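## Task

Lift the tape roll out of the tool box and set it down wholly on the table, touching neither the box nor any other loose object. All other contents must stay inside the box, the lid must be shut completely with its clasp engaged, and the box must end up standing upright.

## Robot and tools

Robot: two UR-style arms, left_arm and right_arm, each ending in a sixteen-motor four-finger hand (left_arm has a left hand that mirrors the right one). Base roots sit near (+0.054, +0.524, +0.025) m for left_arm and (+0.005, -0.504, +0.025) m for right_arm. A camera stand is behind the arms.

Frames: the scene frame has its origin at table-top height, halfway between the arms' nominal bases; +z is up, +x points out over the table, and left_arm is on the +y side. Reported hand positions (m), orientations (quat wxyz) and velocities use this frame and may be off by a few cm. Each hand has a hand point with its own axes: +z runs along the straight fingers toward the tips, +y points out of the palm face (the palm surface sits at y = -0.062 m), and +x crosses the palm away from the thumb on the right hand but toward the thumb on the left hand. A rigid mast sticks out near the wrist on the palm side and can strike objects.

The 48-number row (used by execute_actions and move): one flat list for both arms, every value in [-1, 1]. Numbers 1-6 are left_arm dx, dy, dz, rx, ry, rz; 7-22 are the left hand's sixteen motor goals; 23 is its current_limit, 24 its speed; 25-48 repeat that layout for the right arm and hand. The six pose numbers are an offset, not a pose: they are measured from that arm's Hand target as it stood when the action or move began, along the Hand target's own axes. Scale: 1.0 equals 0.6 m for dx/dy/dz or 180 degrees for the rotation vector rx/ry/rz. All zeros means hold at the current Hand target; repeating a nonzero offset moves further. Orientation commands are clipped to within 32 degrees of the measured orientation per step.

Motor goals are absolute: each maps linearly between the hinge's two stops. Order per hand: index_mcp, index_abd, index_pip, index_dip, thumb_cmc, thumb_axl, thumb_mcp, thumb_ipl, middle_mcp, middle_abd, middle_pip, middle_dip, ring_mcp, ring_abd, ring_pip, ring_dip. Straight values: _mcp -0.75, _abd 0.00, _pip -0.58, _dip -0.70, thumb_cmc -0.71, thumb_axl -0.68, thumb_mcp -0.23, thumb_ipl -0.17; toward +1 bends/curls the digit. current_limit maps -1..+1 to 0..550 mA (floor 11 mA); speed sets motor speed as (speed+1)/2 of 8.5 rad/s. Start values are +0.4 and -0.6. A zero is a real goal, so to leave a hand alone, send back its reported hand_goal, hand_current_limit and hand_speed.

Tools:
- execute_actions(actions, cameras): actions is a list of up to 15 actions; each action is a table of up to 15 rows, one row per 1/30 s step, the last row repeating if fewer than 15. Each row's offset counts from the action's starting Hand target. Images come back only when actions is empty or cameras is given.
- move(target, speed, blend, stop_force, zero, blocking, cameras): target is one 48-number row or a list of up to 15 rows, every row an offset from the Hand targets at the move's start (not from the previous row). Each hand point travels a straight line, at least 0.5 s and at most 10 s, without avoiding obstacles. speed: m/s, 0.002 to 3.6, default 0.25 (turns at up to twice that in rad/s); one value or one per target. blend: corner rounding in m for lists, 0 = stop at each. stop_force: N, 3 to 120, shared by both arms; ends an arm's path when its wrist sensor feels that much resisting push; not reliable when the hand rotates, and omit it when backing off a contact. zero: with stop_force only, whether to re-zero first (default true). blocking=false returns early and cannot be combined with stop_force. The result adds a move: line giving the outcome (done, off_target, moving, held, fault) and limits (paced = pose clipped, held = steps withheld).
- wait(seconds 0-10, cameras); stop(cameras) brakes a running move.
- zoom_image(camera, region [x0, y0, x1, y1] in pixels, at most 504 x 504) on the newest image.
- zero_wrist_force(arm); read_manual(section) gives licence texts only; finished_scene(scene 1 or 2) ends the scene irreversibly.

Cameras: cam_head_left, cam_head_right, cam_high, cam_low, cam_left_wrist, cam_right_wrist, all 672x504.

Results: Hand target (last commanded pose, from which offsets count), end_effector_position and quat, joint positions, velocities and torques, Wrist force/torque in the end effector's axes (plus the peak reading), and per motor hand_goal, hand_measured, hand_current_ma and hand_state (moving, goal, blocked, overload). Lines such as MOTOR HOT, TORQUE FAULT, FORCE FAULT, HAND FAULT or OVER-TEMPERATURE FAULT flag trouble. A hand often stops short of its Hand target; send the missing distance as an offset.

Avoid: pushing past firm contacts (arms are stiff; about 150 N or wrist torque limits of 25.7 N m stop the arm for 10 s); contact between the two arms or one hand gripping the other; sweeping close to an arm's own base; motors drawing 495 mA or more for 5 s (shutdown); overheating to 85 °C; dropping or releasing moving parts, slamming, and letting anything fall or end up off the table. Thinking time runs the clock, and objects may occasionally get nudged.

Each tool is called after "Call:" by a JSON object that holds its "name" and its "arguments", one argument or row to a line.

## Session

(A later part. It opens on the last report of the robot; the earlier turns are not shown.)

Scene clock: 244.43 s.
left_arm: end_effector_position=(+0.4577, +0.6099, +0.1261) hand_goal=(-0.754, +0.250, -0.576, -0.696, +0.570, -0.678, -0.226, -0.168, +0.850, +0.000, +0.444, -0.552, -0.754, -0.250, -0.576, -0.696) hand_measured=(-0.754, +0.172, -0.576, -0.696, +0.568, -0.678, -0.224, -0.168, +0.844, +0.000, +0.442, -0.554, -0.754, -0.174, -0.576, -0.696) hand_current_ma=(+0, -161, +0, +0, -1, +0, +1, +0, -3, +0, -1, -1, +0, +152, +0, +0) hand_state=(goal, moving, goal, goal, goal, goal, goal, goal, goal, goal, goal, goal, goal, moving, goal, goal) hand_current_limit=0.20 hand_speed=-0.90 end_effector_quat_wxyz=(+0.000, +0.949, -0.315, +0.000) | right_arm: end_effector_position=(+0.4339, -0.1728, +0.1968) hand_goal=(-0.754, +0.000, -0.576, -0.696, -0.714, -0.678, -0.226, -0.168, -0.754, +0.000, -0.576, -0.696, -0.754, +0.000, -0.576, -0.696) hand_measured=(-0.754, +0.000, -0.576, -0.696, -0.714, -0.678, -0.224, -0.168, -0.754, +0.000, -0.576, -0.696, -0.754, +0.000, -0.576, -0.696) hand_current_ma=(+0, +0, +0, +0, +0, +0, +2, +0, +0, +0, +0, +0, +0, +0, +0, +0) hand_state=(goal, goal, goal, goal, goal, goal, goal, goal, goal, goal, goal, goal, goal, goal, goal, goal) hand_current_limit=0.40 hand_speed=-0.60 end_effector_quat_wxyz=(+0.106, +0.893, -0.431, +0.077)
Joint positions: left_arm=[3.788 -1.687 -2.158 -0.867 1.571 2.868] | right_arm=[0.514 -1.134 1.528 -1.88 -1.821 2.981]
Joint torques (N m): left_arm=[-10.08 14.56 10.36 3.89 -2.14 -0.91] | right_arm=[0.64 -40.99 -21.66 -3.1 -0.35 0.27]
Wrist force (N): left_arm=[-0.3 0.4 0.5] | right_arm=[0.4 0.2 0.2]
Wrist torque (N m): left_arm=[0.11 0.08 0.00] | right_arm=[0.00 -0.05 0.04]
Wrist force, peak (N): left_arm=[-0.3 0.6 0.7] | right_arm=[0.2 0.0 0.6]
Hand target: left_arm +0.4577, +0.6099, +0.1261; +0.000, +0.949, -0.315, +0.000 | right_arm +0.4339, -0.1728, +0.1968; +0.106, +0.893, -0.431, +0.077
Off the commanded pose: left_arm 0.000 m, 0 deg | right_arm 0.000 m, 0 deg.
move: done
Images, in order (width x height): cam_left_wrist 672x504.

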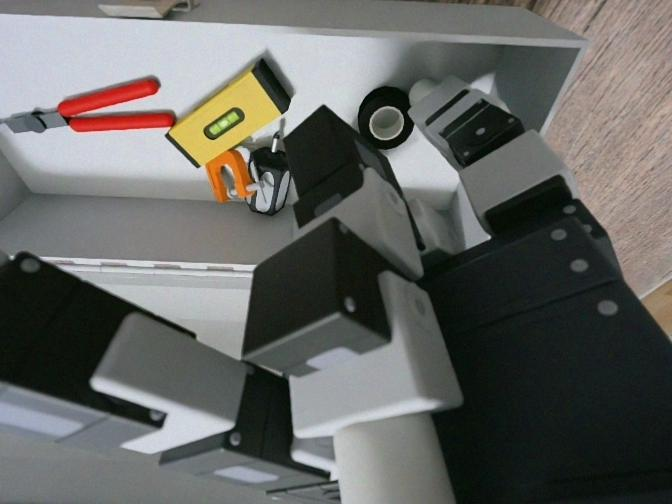

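Call:
{"name": "move", "arguments": {
  "target": [0,0,0,0,0,0,-0.754,0.34,-0.576,-0.696,0.570,-0.678,-0.226,-0.168,0.850,0,0.444,-0.552,-0.754,-0.34,-0.576,-0.696,0.2,-0.9,0,0,0,0,0,0,-0.754,0,-0.576,-0.696,-0.714,-0.678,-0.226,-0.168,-0.754,0,-0.576,-0.696,-0.754,0,-0.576,-0.696,0.4,-0.6]
}}

Call:
{"name": "move", "arguments": {
  "target": [0,0,-0.05,0,0,0,-0.754,0.34,-0.576,-0.696,0.570,-0.678,-0.226,-0.168,0.850,0,0.444,-0.552,-0.754,-0.34,-0.576,-0.696,0.2,-0.9,0,0,0,0,0,0,-0.754,0,-0.576,-0.696,-0.714,-0.678,-0.226,-0.168,-0.754,0,-0.576,-0.696,-0.754,0,-0.576,-0.696,0.4,-0.6],
  "speed": 0.05,
  "cameras": ["cam_left_wrist","cam_high"]
}}

Call:
{"name": "zoom_image", "arguments": {
  "camera": "cam_left_wrist",
  "region": [280, 20, 500, 220]
}}

Scene clock: 251.33 s.
left_arm: end_effector_position=(+0.4577, +0.6099, +0.1261) hand_goal=(-0.754, +0.340, -0.576, -0.696, +0.570, -0.678, -0.226, -0.168, +0.850, +0.000, +0.444, -0.552, -0.754, -0.340, -0.576, -0.696) hand_measured=(-0.754, +0.174, -0.576, -0.696, +0.568, -0.678, -0.224, -0.168, +0.844, +0.000, +0.442, -0.554, -0.754, -0.180, -0.576, -0.696) hand_current_ma=(+0, -329, +0, +0, -1, +0, +1, +0, -3, +0, -1, -1, +0, +330, +0, +0) hand_state=(goal, blocked, goal, goal, goal, goal, goal, goal, goal, goal, goal, goal, goal, blocked, goal, goal) hand_current_limit=0.20 hand_speed=-0.90 end_effector_quat_wxyz=(+0.000, +0.949, -0.315, +0.000) | right_arm: end_effector_position=(+0.4339, -0.1728, +0.1968) hand_goal=(-0.754, +0.000, -0.576, -0.696, -0.714, -0.678, -0.226, -0.168, -0.754, +0.000, -0.576, -0.696, -0.754, +0.000, -0.576, -0.696) hand_measured=(-0.754, +0.000, -0.576, -0.696, -0.714, -0.678, -0.224, -0.168, -0.754, +0.000, -0.576, -0.696, -0.754, +0.000, -0.576, -0.696) hand_current_ma=(+0, +0, +0, +0, +0, +0, +2, +0, +0, +0, +0, +0, +0, +0, +0, +0) hand_state=(goal, goal, goal, goal, goal, goal, goal, goal, goal, goal, goal, goal, goal, goal, goal, goal) hand_current_limit=0.40 hand_speed=-0.60 end_effector_quat_wxyz=(+0.106, +0.893, -0.431, +0.077)
Joint positions: left_arm=[3.788 -1.687 -2.158 -0.867 1.571 2.868] | right_arm=[0.514 -1.134 1.528 -1.88 -1.821 2.981]
Joint torques (N m): left_arm=[-9.99 16.69 10.14 3.37 -2.16 -0.91] | right_arm=[0.61 -41.4 -22.36 -3.16 -0.35 0.36]
Wrist force (N): left_arm=[-0.2 0.2 0.5] | right_arm=[0.1 0.1 0.2]
Wrist torque (N m): left_arm=[0.09 0.06 0.01] | right_arm=[0.00 -0.01 0.01]
Wrist force, peak (N): left_arm=[-0.5 0.2 0.8] | right_arm=[0.3 0.4 0.0]
Hand target: left_arm +0.4577, +0.6099, +0.1261; +0.000, +0.949, -0.315, +0.000 | right_arm +0.4339, -0.1728, +0.1968; +0.106, +0.893, -0.431, +0.077
Off the commanded pose: left_arm 0.000 m, 0 deg | right_arm 0.000 m, 0 deg.
move: done

Scene clock: 252.47 s.
left_arm: end_effector_position=(+0.4577, +0.6098, +0.1559) hand_goal=(-0.754, +0.340, -0.576, -0.696, +0.570, -0.678, -0.226, -0.168, +0.850, +0.000, +0.444, -0.552, -0.754, -0.340, -0.576, -0.696) hand_measured=(-0.754, +0.174, -0.576, -0.696, +0.568, -0.678, -0.224, -0.168, +0.844, +0.000, +0.442, -0.554, -0.754, -0.180, -0.576, -0.696) hand_current_ma=(+0, -330, +0, +0, -1, +0, +1, +0, -3, +0, -1, -1, +0, +330, +0, +0) hand_state=(goal, blocked, goal, goal, goal, goal, goal, goal, goal, goal, goal, goal, goal, blocked, goal, goal) hand_current_limit=0.20 hand_speed=-0.90 end_effector_quat_wxyz=(+0.000, +0.949, -0.315, +0.000) end_effector_velocity=(+0.000, -0.001, +0.001) end_effector_angular_velocity=(-0.002, +0.002, +0.001) | right_arm: end_effector_position=(+0.4339, -0.1728, +0.1968) hand_goal=(-0.754, +0.000, -0.576, -0.696, -0.714, -0.678, -0.226, -0.168, -0.754, +0.000, -0.576, -0.696, -0.754, +0.000, -0.576, -0.696) hand_measured=(-0.754, +0.000, -0.576, -0.696, -0.714, -0.678, -0.224, -0.168, -0.754, +0.000, -0.576, -0.696, -0.754, +0.000, -0.576, -0.696) hand_current_ma=(+0, +0, +0, +0, +0, +0, +2, +0, +0, +0, +0, +0, +0, +0, +0, +0) hand_state=(goal, goal, goal, goal, goal, goal, goal, goal, goal, goal, goal, goal, goal, goal, goal, goal) hand_current_limit=0.40 hand_speed=-0.60 end_effector_quat_wxyz=(+0.106, +0.893, -0.431, +0.077)
Joint positions: left_arm=[3.788 -1.636 -2.119 -0.957 1.571 2.868] | right_arm=[0.514 -1.134 1.528 -1.88 -1.821 2.981]
Joint velocities: left_arm=[-0.001 0.001 0.001 -0.005 0 -0.002] | right_arm=[within noise]
Joint torques (N m): left_arm=[-2.21 29.82 24.64 0.66 -1.3 0.95] | right_arm=[0.17 -41.78 -21.61 -3.01 -0.36 0.24]
Wrist force (N): left_arm=[-0.2 0.3 0.5] | right_arm=[0.2 0.2 0.2]
Wrist torque (N m): left_arm=[0.10 0.07 0.00] | right_arm=[0.01 -0.03 0.03]
Wrist force, peak (N): left_arm=[-0.1 0.5 1.0] | right_arm=[0.1 0.4 0.1]
Hand target: left_arm +0.4577, +0.6099, +0.1561; +0.000, +0.949, -0.315, +0.000 | right_arm +0.4339, -0.1728, +0.1968; +0.106, +0.893, -0.431, +0.077
Off the commanded pose: left_arm 0.000 m, 0 deg | right_arm 0.000 m, 0 deg.
move: done
Images, in order (width x height): cam_high 672x504, cam_left_wrist 672x504.

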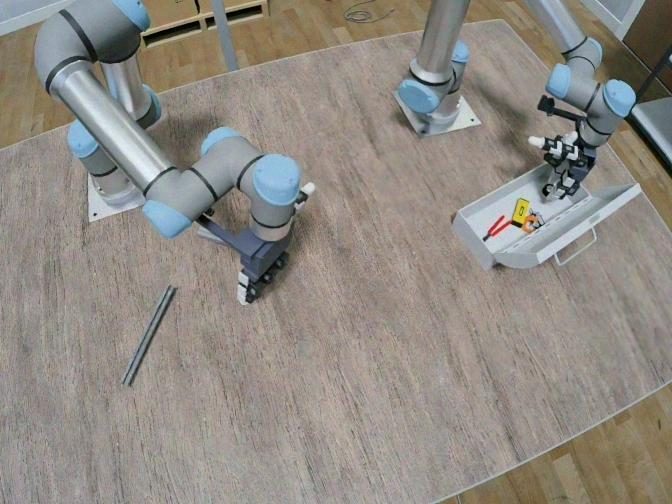

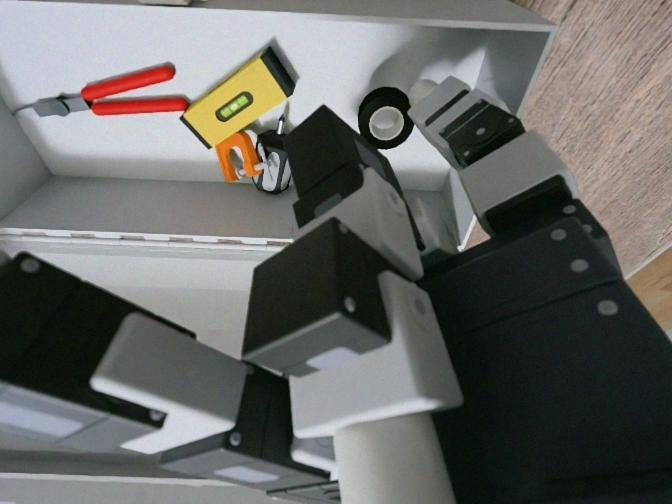

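Scaled by 2.291.

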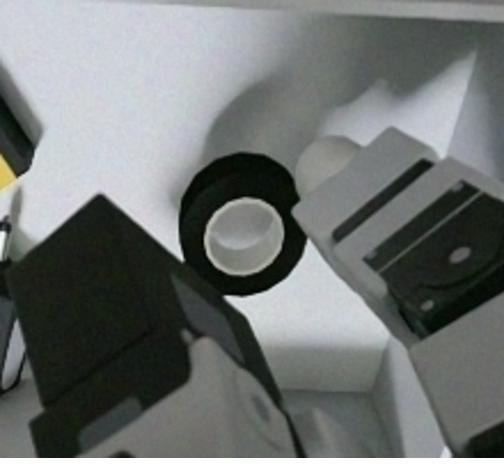

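Call:
{"name": "move", "arguments": {
  "target": [
    [0,0,-0.1332,0,0,0,-0.754,0.34,-0.576,-0.696,0.570,-0.678,-0.226,-0.168,0.850,0,0.444,-0.552,-0.754,-0.34,-0.576,-0.696,0.2,-0.9,0,0,0,0,0,0,-0.754,0,-0.576,-0.696,-0.714,-0.678,-0.226,-0.168,-0.754,0,-0.576,-0.696,-0.754,0,-0.576,-0.696,0.4,-0.6],
    [-0.0182,0.4918,-0.1332,0,0,0,-0.754,0.34,-0.576,-0.696,0.570,-0.678,-0.226,-0.168,0.850,0,0.444,-0.552,-0.754,-0.34,-0.576,-0.696,0.2,-0.9,0,0,0,0,0,0,-0.754,0,-0.576,-0.696,-0.714,-0.678,-0.226,-0.168,-0.754,0,-0.576,-0.696,-0.754,0,-0.576,-0.696,0.4,-0.6],
    [-0.0182,0.4918,0.0102,0,0,0,-0.754,0.34,-0.576,-0.696,0.570,-0.678,-0.226,-0.168,0.850,0,0.444,-0.552,-0.754,-0.34,-0.576,-0.696,0.2,-0.9,0,0,0,0,0,0,-0.754,0,-0.576,-0.696,-0.714,-0.678,-0.226,-0.168,-0.754,0,-0.576,-0.696,-0.754,0,-0.576,-0.696,0.4,-0.6]
  ],
  "speed": 0.15,
  "blend": [0.02,0.04,0],
  "cameras": ["cam_left_wrist","cam_high","cam_head_left"]
}}

Call:
{"name": "zoom_image", "arguments": {
  "camera": "cam_left_wrist",
  "region": [280, 20, 500, 220]
}}

Scene clock: 267.67 s.
left_arm: end_effector_position=(+0.2723, +0.3800, +0.1497) hand_goal=(-0.754, +0.340, -0.576, -0.696, +0.570, -0.678, -0.226, -0.168, +0.850, +0.000, +0.444, -0.552, -0.754, -0.340, -0.576, -0.696) hand_measured=(-0.754, +0.174, -0.576, -0.696, +0.568, -0.678, -0.224, -0.168, +0.844, +0.000, +0.442, -0.554, -0.754, -0.180, -0.576, -0.696) hand_current_ma=(+0, -330, +0, +0, -1, +0, +1, +0, -3, +0, -1, -1, +0, +330, +0, +0) hand_state=(goal, blocked, goal, goal, goal, goal, goal, goal, goal, goal, goal, goal, goal, blocked, goal, goal) hand_current_limit=0.20 hand_speed=-0.90 end_effector_quat_wxyz=(+0.000, +0.949, -0.315, +0.000) | right_arm: end_effector_position=(+0.4339, -0.1728, +0.1968) hand_goal=(-0.754, +0.000, -0.576, -0.696, -0.714, -0.678, -0.226, -0.168, -0.754, +0.000, -0.576, -0.696, -0.754, +0.000, -0.576, -0.696) hand_measured=(-0.754, +0.000, -0.576, -0.696, -0.714, -0.678, -0.224, -0.168, -0.754, +0.000, -0.576, -0.696, -0.754, +0.000, -0.576, -0.696) hand_current_ma=(+0, +0, +0, +0, +0, +0, +2, +0, +0, +0, +0, +0, +0, +0, +0, +0) hand_state=(goal, goal, goal, goal, goal, goal, goal, goal, goal, goal, goal, goal, goal, goal, goal, goal) hand_current_limit=0.40 hand_speed=-0.60 end_effector_quat_wxyz=(+0.106, +0.893, -0.431, +0.077)
Joint positions: left_arm=[3.431 -0.984 -2.583 -1.145 1.571 2.511] | right_arm=[0.514 -1.134 1.528 -1.88 -1.821 2.981]
Joint torques (N m): left_arm=[-10.63 -12.3 12.68 4.09 2.65 -0.98] | right_arm=[0.56 -41.88 -22.2 -3.28 -0.34 0.28]
Wrist force (N): left_arm=[0.0 0.0 0.9] | right_arm=[0.1 0.0 0.1]
Wrist torque (N m): left_arm=[0.02 0.04 0.02] | right_arm=[0.00 0.00 0.01]
Wrist force, peak (N): left_arm=[-0.5 0.1 1.7] | right_arm=[0.4 0.0 0.4]
Hand target: left_arm +0.2723, +0.3800, +0.1497; +0.000, +0.949, -0.315, +0.000 | right_arm +0.4339, -0.1728, +0.1968; +0.106, +0.893, -0.431, +0.077
Off the commanded pose: left_arm 0.000 m, 0 deg | right_arm 0.000 m, 0 deg.
move: done
Images, in order (width x height): cam_head_left 672x504, cam_high 672x504, cam_left_wrist 672x504.

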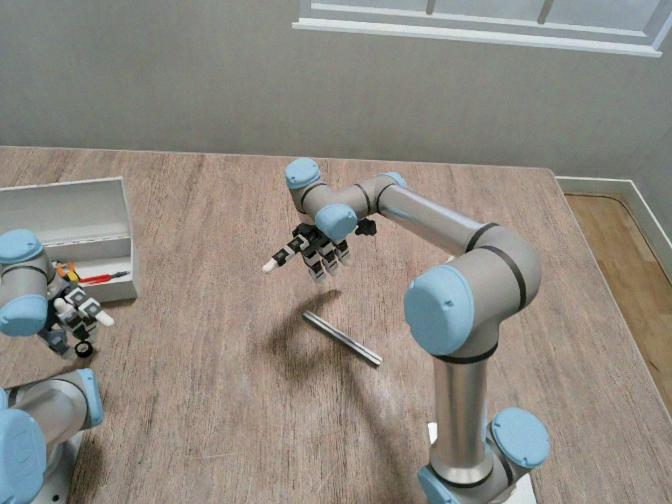

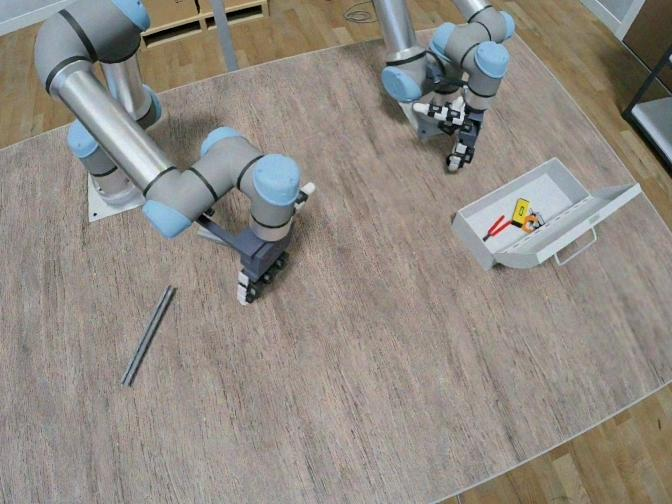

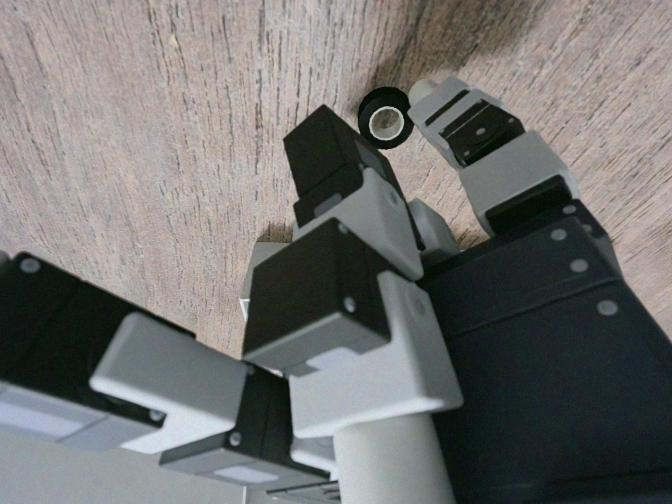

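Scaled by 2.291.

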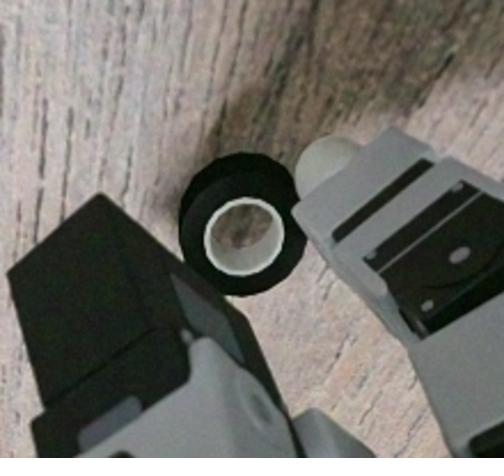

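Call:
{"name": "move", "arguments": {
  "target": [0,0,0.045,0,0,0,-0.754,0.34,-0.576,-0.696,0.570,-0.678,-0.226,-0.168,0.850,0,0.444,-0.552,-0.754,-0.34,-0.576,-0.696,0.2,-0.9,0,0,0,0,0,0,-0.754,0,-0.576,-0.696,-0.714,-0.678,-0.226,-0.168,-0.754,0,-0.576,-0.696,-0.754,0,-0.576,-0.696,0.4,-0.6],
  "speed": 0.02,
  "stop_force": 3,
  "cameras": ["cam_left_wrist"]
}}

Scene clock: 273.37 s.
left_arm: end_effector_position=(+0.2723, +0.3801, +0.1231) hand_goal=(-0.754, +0.340, -0.576, -0.696, +0.570, -0.678, -0.226, -0.168, +0.850, +0.000, +0.444, -0.552, -0.754, -0.340, -0.576, -0.696) hand_measured=(-0.752, +0.174, -0.576, -0.696, +0.568, -0.678, -0.224, -0.168, +0.844, +0.000, +0.442, -0.554, -0.752, -0.180, -0.576, -0.696) hand_current_ma=(+0, -330, +0, +0, -1, +0, +1, +0, -3, +0, -1, -1, +0, +330, +0, +0) hand_state=(goal, blocked, goal, goal, goal, goal, goal, goal, goal, goal, goal, goal, goal, blocked, goal, goal) hand_current_limit=0.20 hand_speed=-0.90 end_effector_quat_wxyz=(+0.000, +0.949, -0.315, +0.000) | right_arm: end_effector_position=(+0.4339, -0.1728, +0.1968) hand_goal=(-0.754, +0.000, -0.576, -0.696, -0.714, -0.678, -0.226, -0.168, -0.754, +0.000, -0.576, -0.696, -0.754, +0.000, -0.576, -0.696) hand_measured=(-0.754, +0.000, -0.576, -0.696, -0.714, -0.678, -0.224, -0.168, -0.754, +0.000, -0.576, -0.696, -0.754, +0.000, -0.576, -0.696) hand_current_ma=(+0, +0, +0, +0, +0, +0, +2, +0, +0, +0, +0, +0, +0, +0, +0, +0) hand_state=(goal, goal, goal, goal, goal, goal, goal, goal, goal, goal, goal, goal, goal, goal, goal, goal) hand_current_limit=0.40 hand_speed=-0.60 end_effector_quat_wxyz=(+0.106, +0.893, -0.431, +0.077)
Joint positions: left_arm=[3.431 -1.042 -2.639 -1.031 1.571 2.511] | right_arm=[0.514 -1.134 1.528 -1.88 -1.821 2.981]
Joint torques (N m): left_arm=[-2.46 4.91 24.43 0.26 1.23 1.11] | right_arm=[0.1 -43.01 -22.87 -3.25 -0.35 0.39]
Wrist force (N): left_arm=[0.1 0.0 -3.0] | right_arm=[0.1 0.1 0.1]
Wrist torque (N m): left_arm=[0.32 -0.04 0.03] | right_arm=[0.01 -0.01 0.01]
Wrist force, peak (N): left_arm=[0.0 0.2 -4.1] | right_arm=[0.4 0.4 0.2]
Hand target: left_arm +0.2723, +0.3801, +0.1231; +0.000, +0.949, -0.315, +0.000 | right_arm +0.4339, -0.1728, +0.1968; +0.106, +0.893, -0.431, +0.077
Off the commanded pose: left_arm 0.000 m, 0 deg | right_arm 0.000 m, 0 deg.
move: contact (left_arm)
Images, in order (width x height): cam_left_wrist 672x504.

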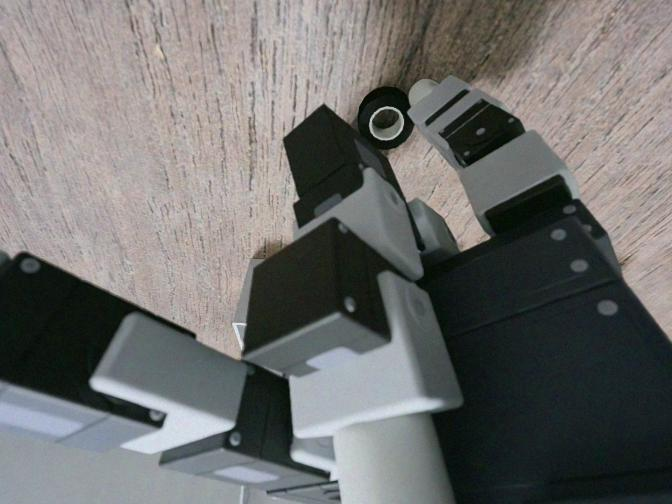

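Call:
{"name": "move", "arguments": {
  "target": [0,0,0,0,0,0,-0.754,0.0,-0.576,-0.696,0.570,-0.678,-0.226,-0.168,0.850,0,0.444,-0.552,-0.754,-0.0,-0.576,-0.696,0.2,-0.93,0,0,0,0,0,0,-0.754,0,-0.576,-0.696,-0.714,-0.678,-0.226,-0.168,-0.754,0,-0.576,-0.696,-0.754,0,-0.576,-0.696,0.4,-0.6]
}}

Call:
{"name": "move", "arguments": {
  "target": [0,0,-0.2,0,0,0,-0.754,0.0,-0.576,-0.696,0.570,-0.678,-0.226,-0.168,0.850,0,0.444,-0.552,-0.754,-0.0,-0.576,-0.696,0.2,-0.93,0,0,0,0,0,0,-0.754,0,-0.576,-0.696,-0.714,-0.678,-0.226,-0.168,-0.754,0,-0.576,-0.696,-0.754,0,-0.576,-0.696,0.4,-0.6],
  "speed": 0.1,
  "cameras": ["cam_left_wrist","cam_high","cam_low"]
}}

Call:
{"name": "zoom_image", "arguments": {
  "camera": "cam_high",
  "region": [420, 110, 650, 290]
}}

Call:
{"name": "zoom_image", "arguments": {
  "camera": "cam_low",
  "region": [300, 180, 460, 280]
}}

Scene clock: 281.77 s.
left_arm: end_effector_position=(+0.2723, +0.3801, +0.1231) hand_goal=(-0.754, +0.000, -0.576, -0.696, +0.570, -0.678, -0.226, -0.168, +0.850, +0.000, +0.444, -0.552, -0.754, +0.000, -0.576, -0.696) hand_measured=(-0.752, +0.004, -0.576, -0.696, +0.568, -0.678, -0.224, -0.168, +0.844, +0.000, +0.442, -0.554, -0.752, -0.004, -0.576, -0.696) hand_current_ma=(+0, +1, +0, +0, -1, +0, +1, +0, -3, +0, -1, -1, +0, -1, +0, +0) hand_state=(goal, goal, goal, goal, goal, goal, goal, goal, goal, goal, goal, goal, goal, goal, goal, goal) hand_current_limit=0.20 hand_speed=-0.93 end_effector_quat_wxyz=(+0.000, +0.949, -0.315, +0.000) | right_arm: end_effector_position=(+0.4339, -0.1728, +0.1968) hand_goal=(-0.754, +0.000, -0.576, -0.696, -0.714, -0.678, -0.226, -0.168, -0.754, +0.000, -0.576, -0.696, -0.754, +0.000, -0.576, -0.696) hand_measured=(-0.754, +0.000, -0.576, -0.696, -0.714, -0.678, -0.224, -0.168, -0.754, +0.000, -0.576, -0.696, -0.754, +0.000, -0.576, -0.696) hand_current_ma=(+0, +0, +0, +0, +0, +0, +2, +0, +0, +0, +0, +0, +0, +0, +0, +0) hand_state=(goal, goal, goal, goal, goal, goal, goal, goal, goal, goal, goal, goal, goal, goal, goal, goal) hand_current_limit=0.40 hand_speed=-0.60 end_effector_quat_wxyz=(+0.106, +0.893, -0.431, +0.077)
Joint positions: left_arm=[3.431 -1.042 -2.639 -1.031 1.571 2.511] | right_arm=[0.514 -1.134 1.528 -1.88 -1.821 2.981]
Joint torques (N m): left_arm=[-1.84 5.14 24.14 0.99 1.18 1.52] | right_arm=[0.73 -43.1 -22.99 -3.19 -0.28 0.64]
Wrist force (N): left_arm=[-0.1 -0.1 0.7] | right_arm=[0.2 0.1 -0.1]
Wrist torque (N m): left_arm=[0.04 0.04 0.01] | right_arm=[0.02 -0.02 0.02]
Wrist force, peak (N): left_arm=[0.0 0.0 -3.5] | right_arm=[0.3 0.4 -0.2]
Hand target: left_arm +0.2723, +0.3801, +0.1231; +0.000, +0.949, -0.315, +0.000 | right_arm +0.4339, -0.1728, +0.1968; +0.106, +0.893, -0.431, +0.077
Off the commanded pose: left_arm 0.000 m, 0 deg | right_arm 0.000 m, 0 deg.
move: done

Scene clock: 283.63 s.
left_arm: end_effector_position=(+0.2722, +0.3800, +0.2430) hand_goal=(-0.754, +0.000, -0.576, -0.696, +0.570, -0.678, -0.226, -0.168, +0.850, +0.000, +0.444, -0.552, -0.754, +0.000, -0.576, -0.696) hand_measured=(-0.752, +0.004, -0.576, -0.696, +0.568, -0.678, -0.224, -0.168, +0.844, +0.000, +0.442, -0.554, -0.752, -0.004, -0.576, -0.696) hand_current_ma=(+0, +1, +0, +0, -1, +0, +1, +0, -3, +0, -1, -1, +0, -1, +0, +0) hand_state=(goal, goal, goal, goal, goal, goal, goal, goal, goal, goal, goal, goal, goal, goal, goal, goal) hand_current_limit=0.20 hand_speed=-0.93 end_effector_quat_wxyz=(+0.000, +0.949, -0.315, +0.000) | right_arm: end_effector_position=(+0.4339, -0.1728, +0.1968) hand_goal=(-0.754, +0.000, -0.576, -0.696, -0.714, -0.678, -0.226, -0.168, -0.754, +0.000, -0.576, -0.696, -0.754, +0.000, -0.576, -0.696) hand_measured=(-0.754, +0.000, -0.576, -0.696, -0.714, -0.678, -0.224, -0.168, -0.754, +0.000, -0.576, -0.696, -0.754, +0.000, -0.576, -0.696) hand_current_ma=(+0, +0, +0, +0, +0, +0, +2, +0, +0, +0, +0, +0, +0, +0, +0, +0) hand_state=(goal, goal, goal, goal, goal, goal, goal, goal, goal, goal, goal, goal, goal, goal, goal, goal) hand_current_limit=0.40 hand_speed=-0.60 end_effector_quat_wxyz=(+0.106, +0.893, -0.431, +0.077)
Joint positions: left_arm=[3.431 -0.89 -2.366 -1.456 1.571 2.511] | right_arm=[0.514 -1.134 1.528 -1.88 -1.821 2.981]
Joint torques (N m): left_arm=[11.59 3.27 28.69 0.69 -2.64 1.49] | right_arm=[-0.05 -43.37 -23.36 -3.26 -0.38 0.67]
Wrist force (N): left_arm=[0.2 0.1 0.8] | right_arm=[0.0 0.3 0.0]
Wrist torque (N m): left_arm=[0.05 0.01 -0.04] | right_arm=[0.04 0.00 0.01]
Wrist force, peak (N): left_arm=[0.1 0.2 1.4] | right_arm=[0.3 0.6 0.2]
Hand target: left_arm +0.2722, +0.3800, +0.2431; +0.000, +0.949, -0.315, +0.000 | right_arm +0.4339, -0.1728, +0.1968; +0.106, +0.893, -0.431, +0.077
Off the commanded pose: left_arm 0.000 m, 0 deg | right_arm 0.000 m, 0 deg.
move: done
Images, in order (width x height): cam_high 672x504, cam_low 672x504, cam_left_wrist 672x504.

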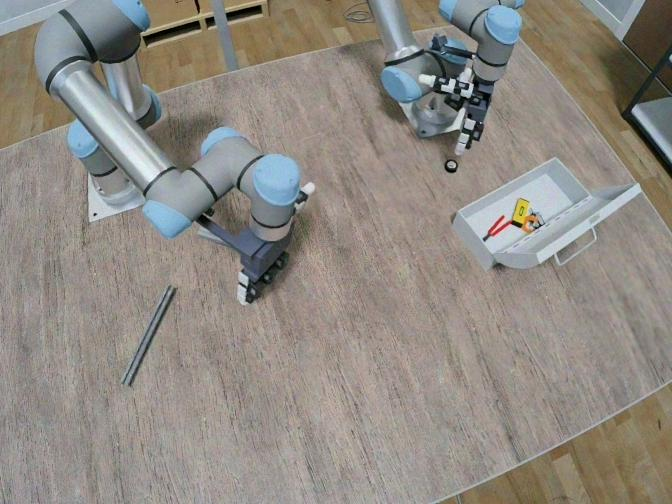

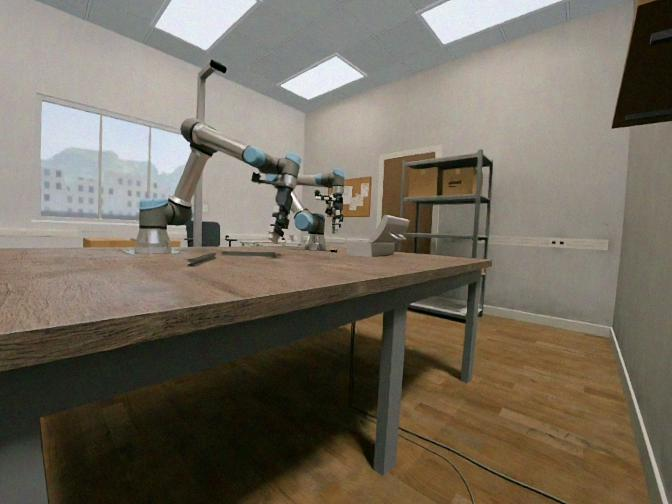

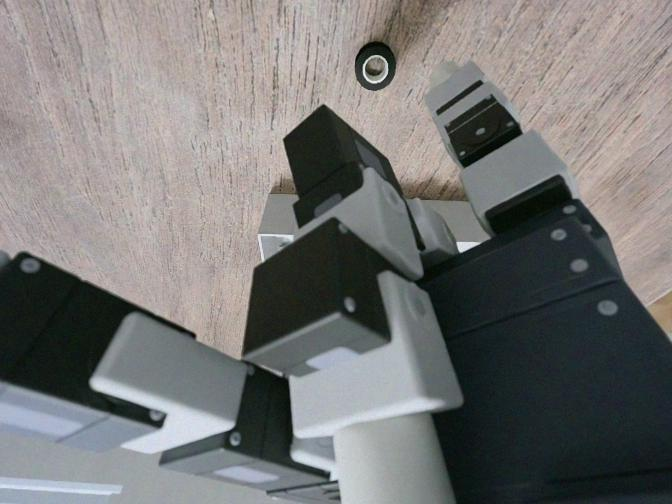

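Scaled by 2.191.

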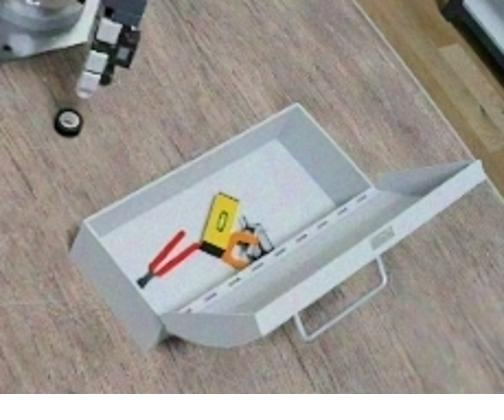

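Scaled by 3.150.

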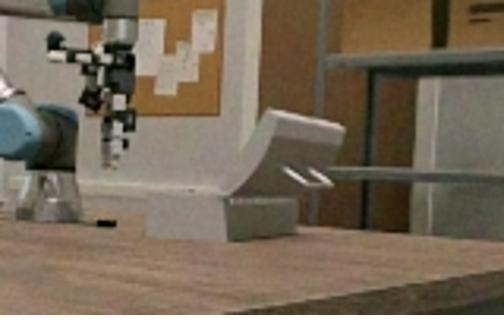

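Call:
{"name": "zoom_image", "arguments": {
  "camera": "cam_low",
  "region": [340, 205, 420, 265]
}}

Call:
{"name": "zoom_image", "arguments": {
  "camera": "cam_high",
  "region": [530, 170, 650, 280]
}}

Call:
{"name": "zoom_image", "arguments": {
  "camera": "cam_head_left",
  "region": [0, 150, 160, 370]
}}

Scaled by 6.300.

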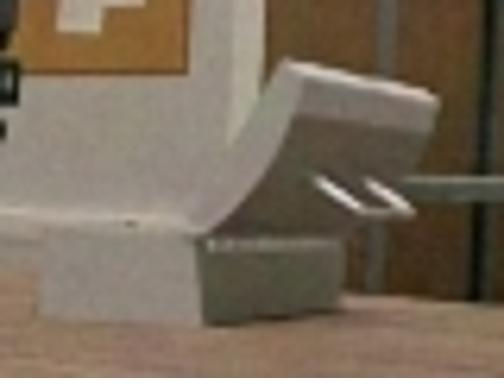

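Scaled by 4.200.

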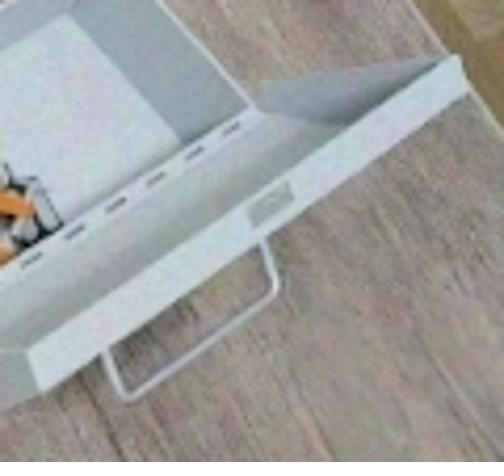

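This scene's latest camera images include none from cam_head_left. They are from: cam_high, cam_low, cam_left_wrist. cam_head_left's image comes with the result of a call that names it in "cameras".

Call:
{"name": "move", "arguments": {
  "target": [
    [0.138,-0.3108,-0.2948,-0.080,-0.0291,0.221,-0.754,0,-0.576,-0.696,0.570,-0.678,-0.226,-0.168,-0.754,0,-0.576,-0.696,-0.754,0.3,-0.576,-0.696,0.6,-0.6,0,0,0,0,0,0,-0.754,0,-0.576,-0.696,-0.714,-0.678,-0.226,-0.168,-0.754,0,-0.576,-0.696,-0.754,0,-0.576,-0.696,0.4,-0.6],
    [0.333,-0.7485,-0.2257,-0.080,-0.0291,0.221,-0.754,0,-0.576,-0.696,0.570,-0.678,-0.226,-0.168,-0.754,0,-0.576,-0.696,-0.754,0.3,-0.576,-0.696,0.6,-0.6,0,0,0,0,0,0,-0.754,0,-0.576,-0.696,-0.714,-0.678,-0.226,-0.168,-0.754,0,-0.576,-0.696,-0.754,0,-0.576,-0.696,0.4,-0.6]
  ],
  "blend": [0.04,0],
  "speed": 0.25,
  "cameras": ["all"]
}}

Call:
{"name": "zoom_image", "arguments": {
  "camera": "cam_high",
  "region": [480, 80, 672, 280]
}}

Scene clock: 412.80 s.
left_arm: end_effector_position=(+0.7010, +0.6201, +0.3789) hand_goal=(-0.754, +0.000, -0.576, -0.696, +0.570, -0.678, -0.226, -0.168, -0.754, +0.000, -0.576, -0.696, -0.754, +0.300, -0.576, -0.696) hand_measured=(-0.754, +0.004, -0.576, -0.696, +0.568, -0.678, -0.224, -0.168, -0.754, +0.000, -0.574, -0.694, -0.754, +0.294, -0.576, -0.696) hand_current_ma=(+0, +1, +0, +0, -1, +0, +1, +0, +0, +0, +0, +1, +0, -3, +0, +0) hand_state=(goal, goal, goal, goal, goal, goal, goal, goal, goal, goal, goal, goal, goal, goal, goal, goal) hand_current_limit=0.60 hand_speed=-0.60 end_effector_quat_wxyz=(+0.102, +0.777, -0.616, -0.081) | right_arm: end_effector_position=(+0.4339, -0.1728, +0.1968) hand_goal=(-0.754, +0.000, -0.576, -0.696, -0.714, -0.678, -0.226, -0.168, -0.754, +0.000, -0.576, -0.696, -0.754, +0.000, -0.576, -0.696) hand_measured=(-0.754, +0.000, -0.576, -0.696, -0.714, -0.678, -0.224, -0.168, -0.754, +0.000, -0.576, -0.696, -0.754, +0.000, -0.576, -0.696) hand_current_ma=(+0, +0, +0, +0, +0, +0, +2, +0, +0, +0, +0, +0, +0, +0, +0, +0) hand_state=(goal, goal, goal, goal, goal, goal, goal, goal, goal, goal, goal, goal, goal, goal, goal, goal) hand_current_limit=0.40 hand_speed=-0.60 end_effector_quat_wxyz=(+0.106, +0.893, -0.431, +0.077)
Joint positions: left_arm=[3.492 -2.418 -0.369 -2.184 1.604 3.266] | right_arm=[0.514 -1.134 1.528 -1.88 -1.821 2.981]
Joint torques (N m): left_arm=[-10.8 44.42 25.62 -0.08 2.76 0.37] | right_arm=[0.75 -43.53 -23.09 -3.21 -0.37 0.63]
Wrist force (N): left_arm=[0.1 0.2 0.8] | right_arm=[0.1 0.2 0.2]
Wrist torque (N m): left_arm=[-0.03 0.01 0.02] | right_arm=[0.00 -0.02 0.01]
Wrist force, peak (N): left_arm=[-0.3 1.1 1.2] | right_arm=[0.4 0.3 0.2]
Hand target: left_arm +0.7010, +0.6201, +0.3789; +0.102, +0.777, -0.616, -0.081 | right_arm +0.4339, -0.1728, +0.1968; +0.106, +0.893, -0.431, +0.077
Off the commanded pose: left_arm 0.000 m, 0 deg | right_arm 0.000 m, 0 deg.
move: done

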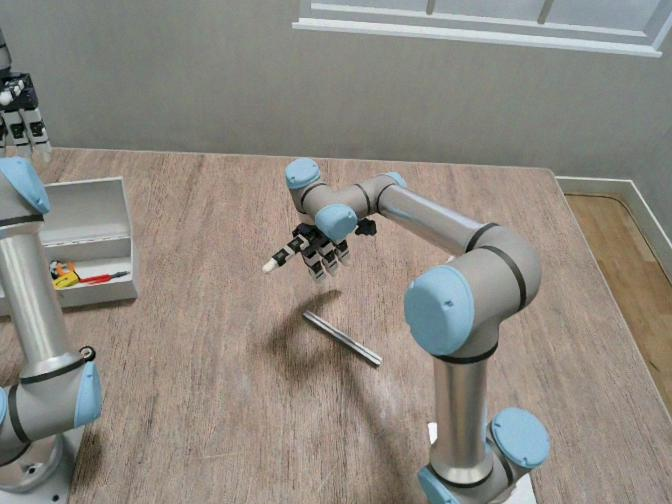

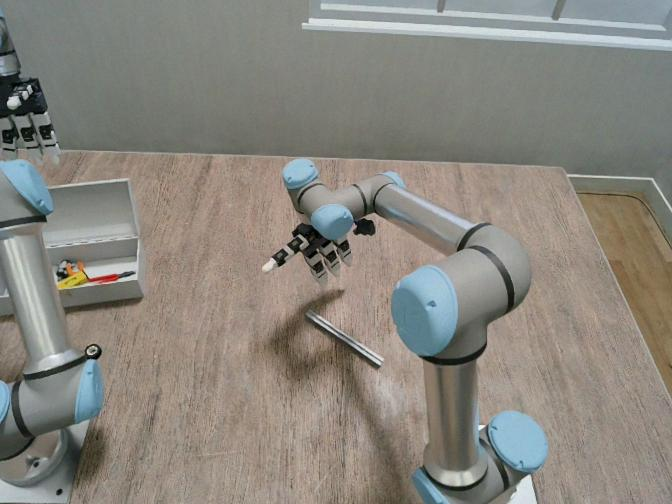

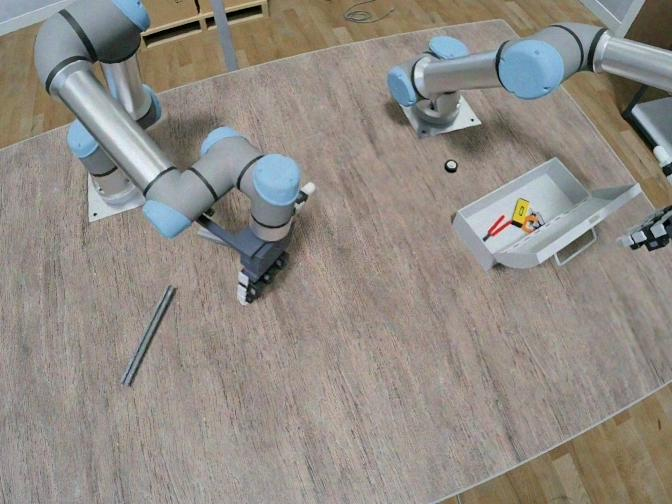

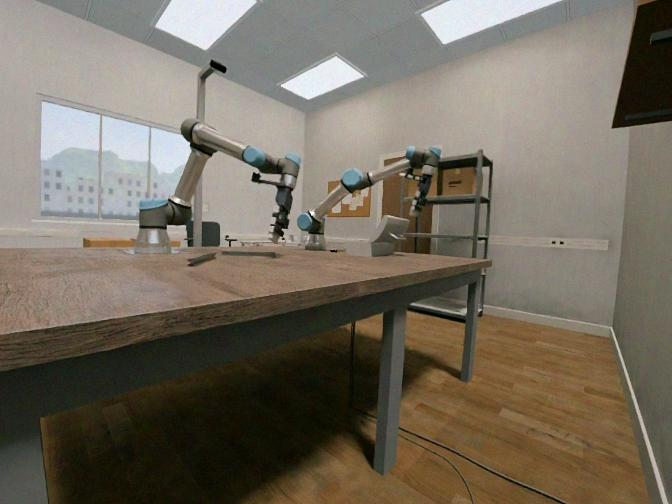

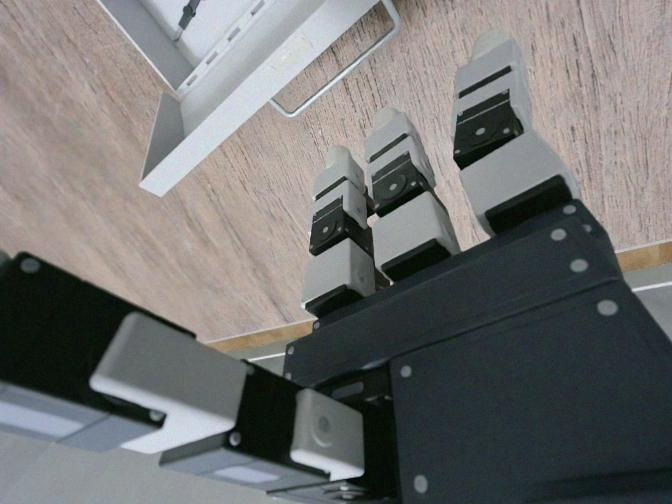

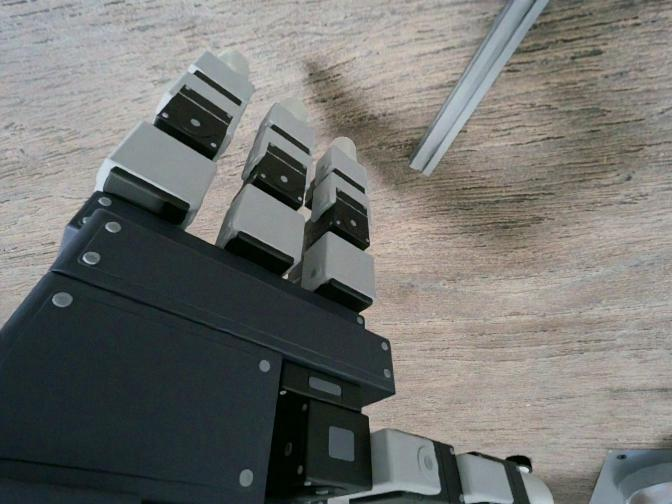

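Scaled by 2.520.

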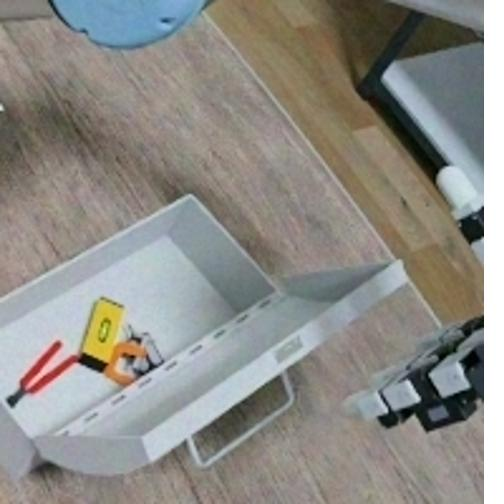

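Call:
{"name": "zoom_image", "arguments": {
  "camera": "cam_left_wrist",
  "region": [80, 0, 420, 220]
}}

Scaled by 1.482.

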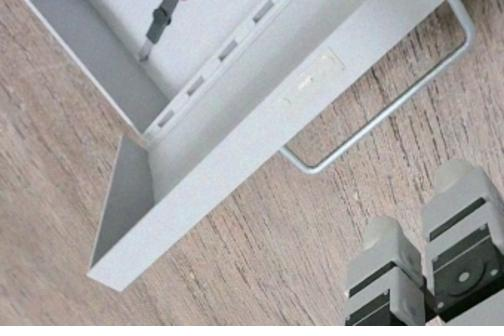

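Call:
{"name": "execute_actions", "arguments": {
  "actions": []
}}

Scene clock: 436.27 s.
left_arm: end_effector_position=(+0.7010, +0.6201, +0.3789) hand_goal=(-0.754, +0.000, -0.576, -0.696, +0.570, -0.678, -0.226, -0.168, -0.754, +0.000, -0.576, -0.696, -0.754, +0.300, -0.576, -0.696) hand_measured=(-0.754, +0.004, -0.576, -0.696, +0.568, -0.678, -0.224, -0.168, -0.754, +0.000, -0.574, -0.694, -0.754, +0.294, -0.576, -0.696) hand_current_ma=(+0, +1, +0, +0, -1, +0, +1, +0, +0, +0, +0, +1, +0, -3, +0, +0) hand_state=(goal, goal, goal, goal, goal, goal, goal, goal, goal, goal, goal, goal, goal, goal, goal, goal) hand_current_limit=0.60 hand_speed=-0.60 end_effector_quat_wxyz=(+0.102, +0.777, -0.616, -0.081) | right_arm: end_effector_position=(+0.4339, -0.1728, +0.1968) hand_goal=(-0.754, +0.000, -0.576, -0.696, -0.714, -0.678, -0.226, -0.168, -0.754, +0.000, -0.576, -0.696, -0.754, +0.000, -0.576, -0.696) hand_measured=(-0.754, +0.000, -0.576, -0.696, -0.714, -0.678, -0.224, -0.168, -0.754, +0.000, -0.576, -0.696, -0.754, +0.000, -0.576, -0.696) hand_current_ma=(+0, +0, +0, +0, +0, +0, +2, +0, +0, +0, +0, +0, +0, +0, +0, +0) hand_state=(goal, goal, goal, goal, goal, goal, goal, goal, goal, goal, goal, goal, goal, goal, goal, goal) hand_current_limit=0.40 hand_speed=-0.60 end_effector_quat_wxyz=(+0.106, +0.893, -0.431, +0.077)
Joint positions: left_arm=[3.492 -2.419 -0.369 -2.184 1.604 3.266] | right_arm=[0.514 -1.134 1.528 -1.88 -1.821 2.981]
Joint velocities: within noise
Joint torques (N m): left_arm=[-10.82 45.68 26.4 0 2.66 -0.71] | right_arm=[0.74 -43.41 -23.34 -3.32 -0.19 0.65]
Motor temperatures (°C): left_arm=[27 32 37 43 44 33] | right_arm=[32 36 32 43 34 36]
Wrist force (N): left_arm=[0.1 0.3 0.9] | right_arm=[0.3 0.2 0.1]
Wrist torque (N m): left_arm=[-0.04 0.01 0.02] | right_arm=[0.03 -0.04 0.04]
Wrist force, peak (N): left_arm=[0.2 0.2 1.1] | right_arm=[0.4 0.1 0.4]
Hand target: left_arm +0.7010, +0.6201, +0.3789; +0.102, +0.777, -0.616, -0.081 | right_arm +0.4339, -0.1728, +0.1968; +0.106, +0.893, -0.431, +0.077
Off the commanded pose: left_arm 0.000 m, 0 deg | right_arm 0.000 m, 0 deg.

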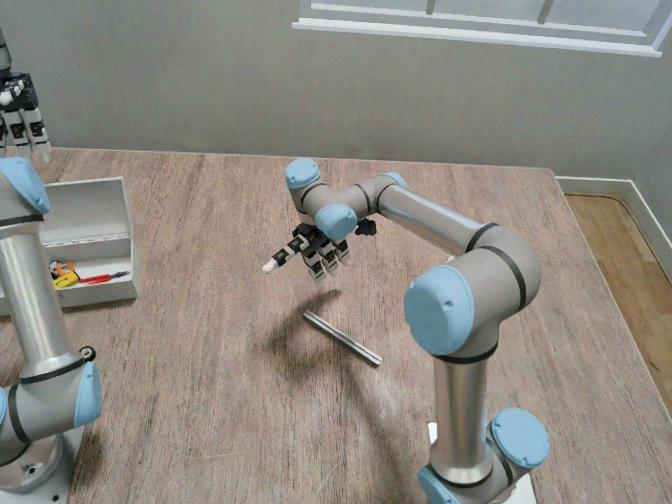

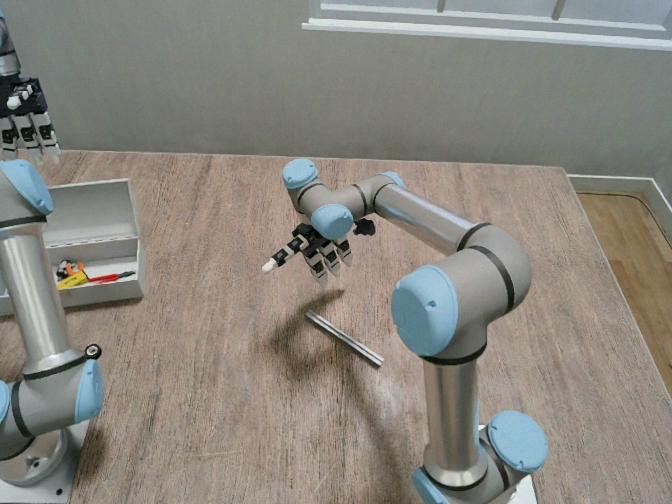

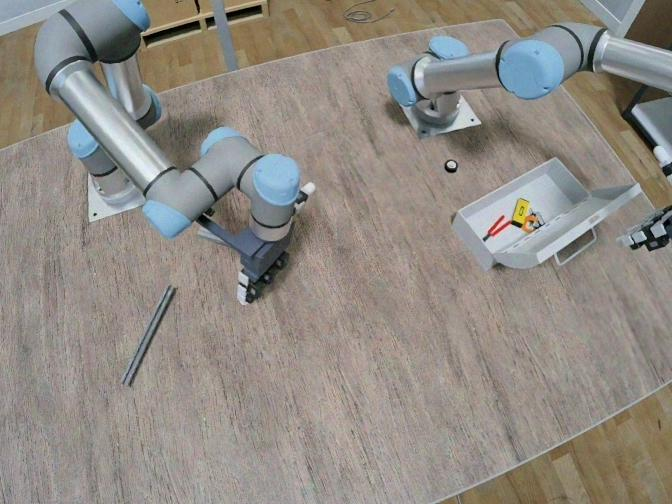

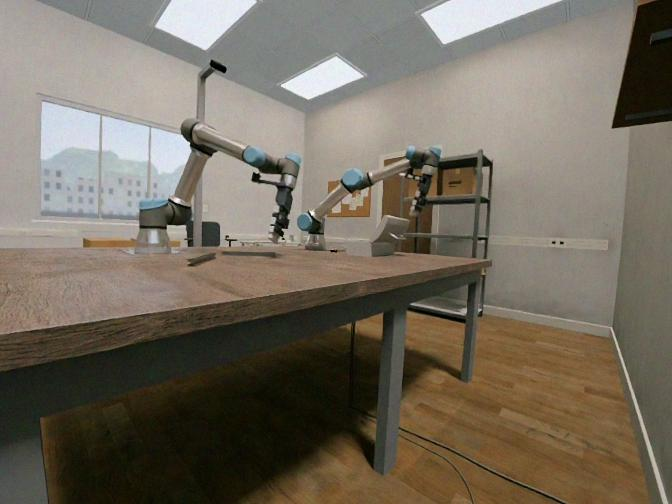

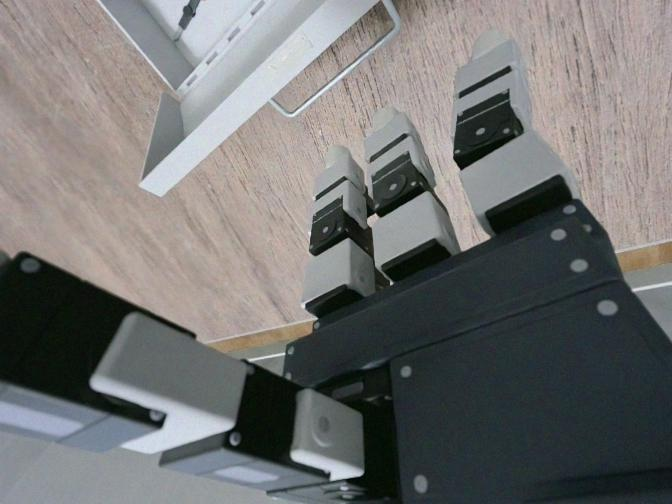

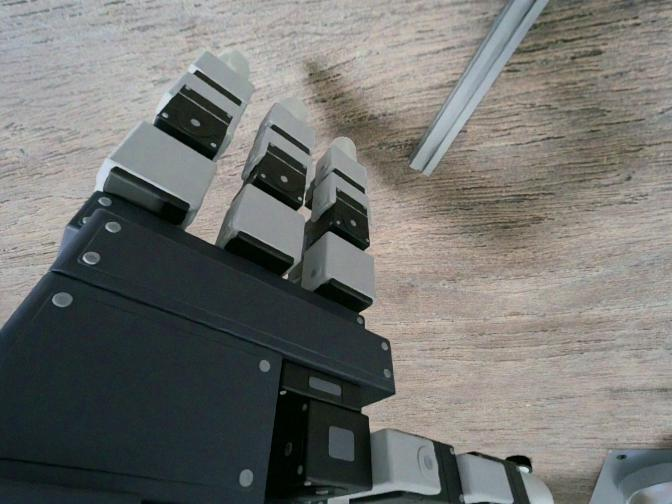

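Call:
{"name": "zoom_image", "arguments": {
  "camera": "cam_low",
  "region": [300, 130, 500, 280]
}}

Call:
{"name": "zoom_image", "arguments": {
  "camera": "cam_high",
  "region": [420, 120, 672, 300]
}}

Scaled by 2.520.

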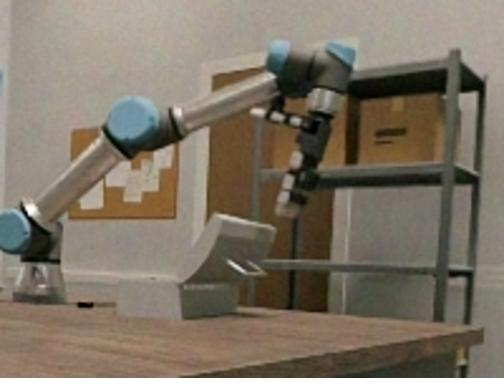

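Scaled by 2.000.

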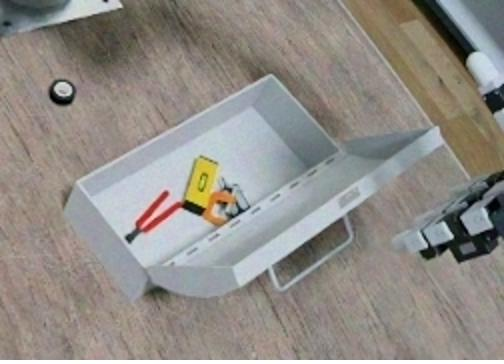

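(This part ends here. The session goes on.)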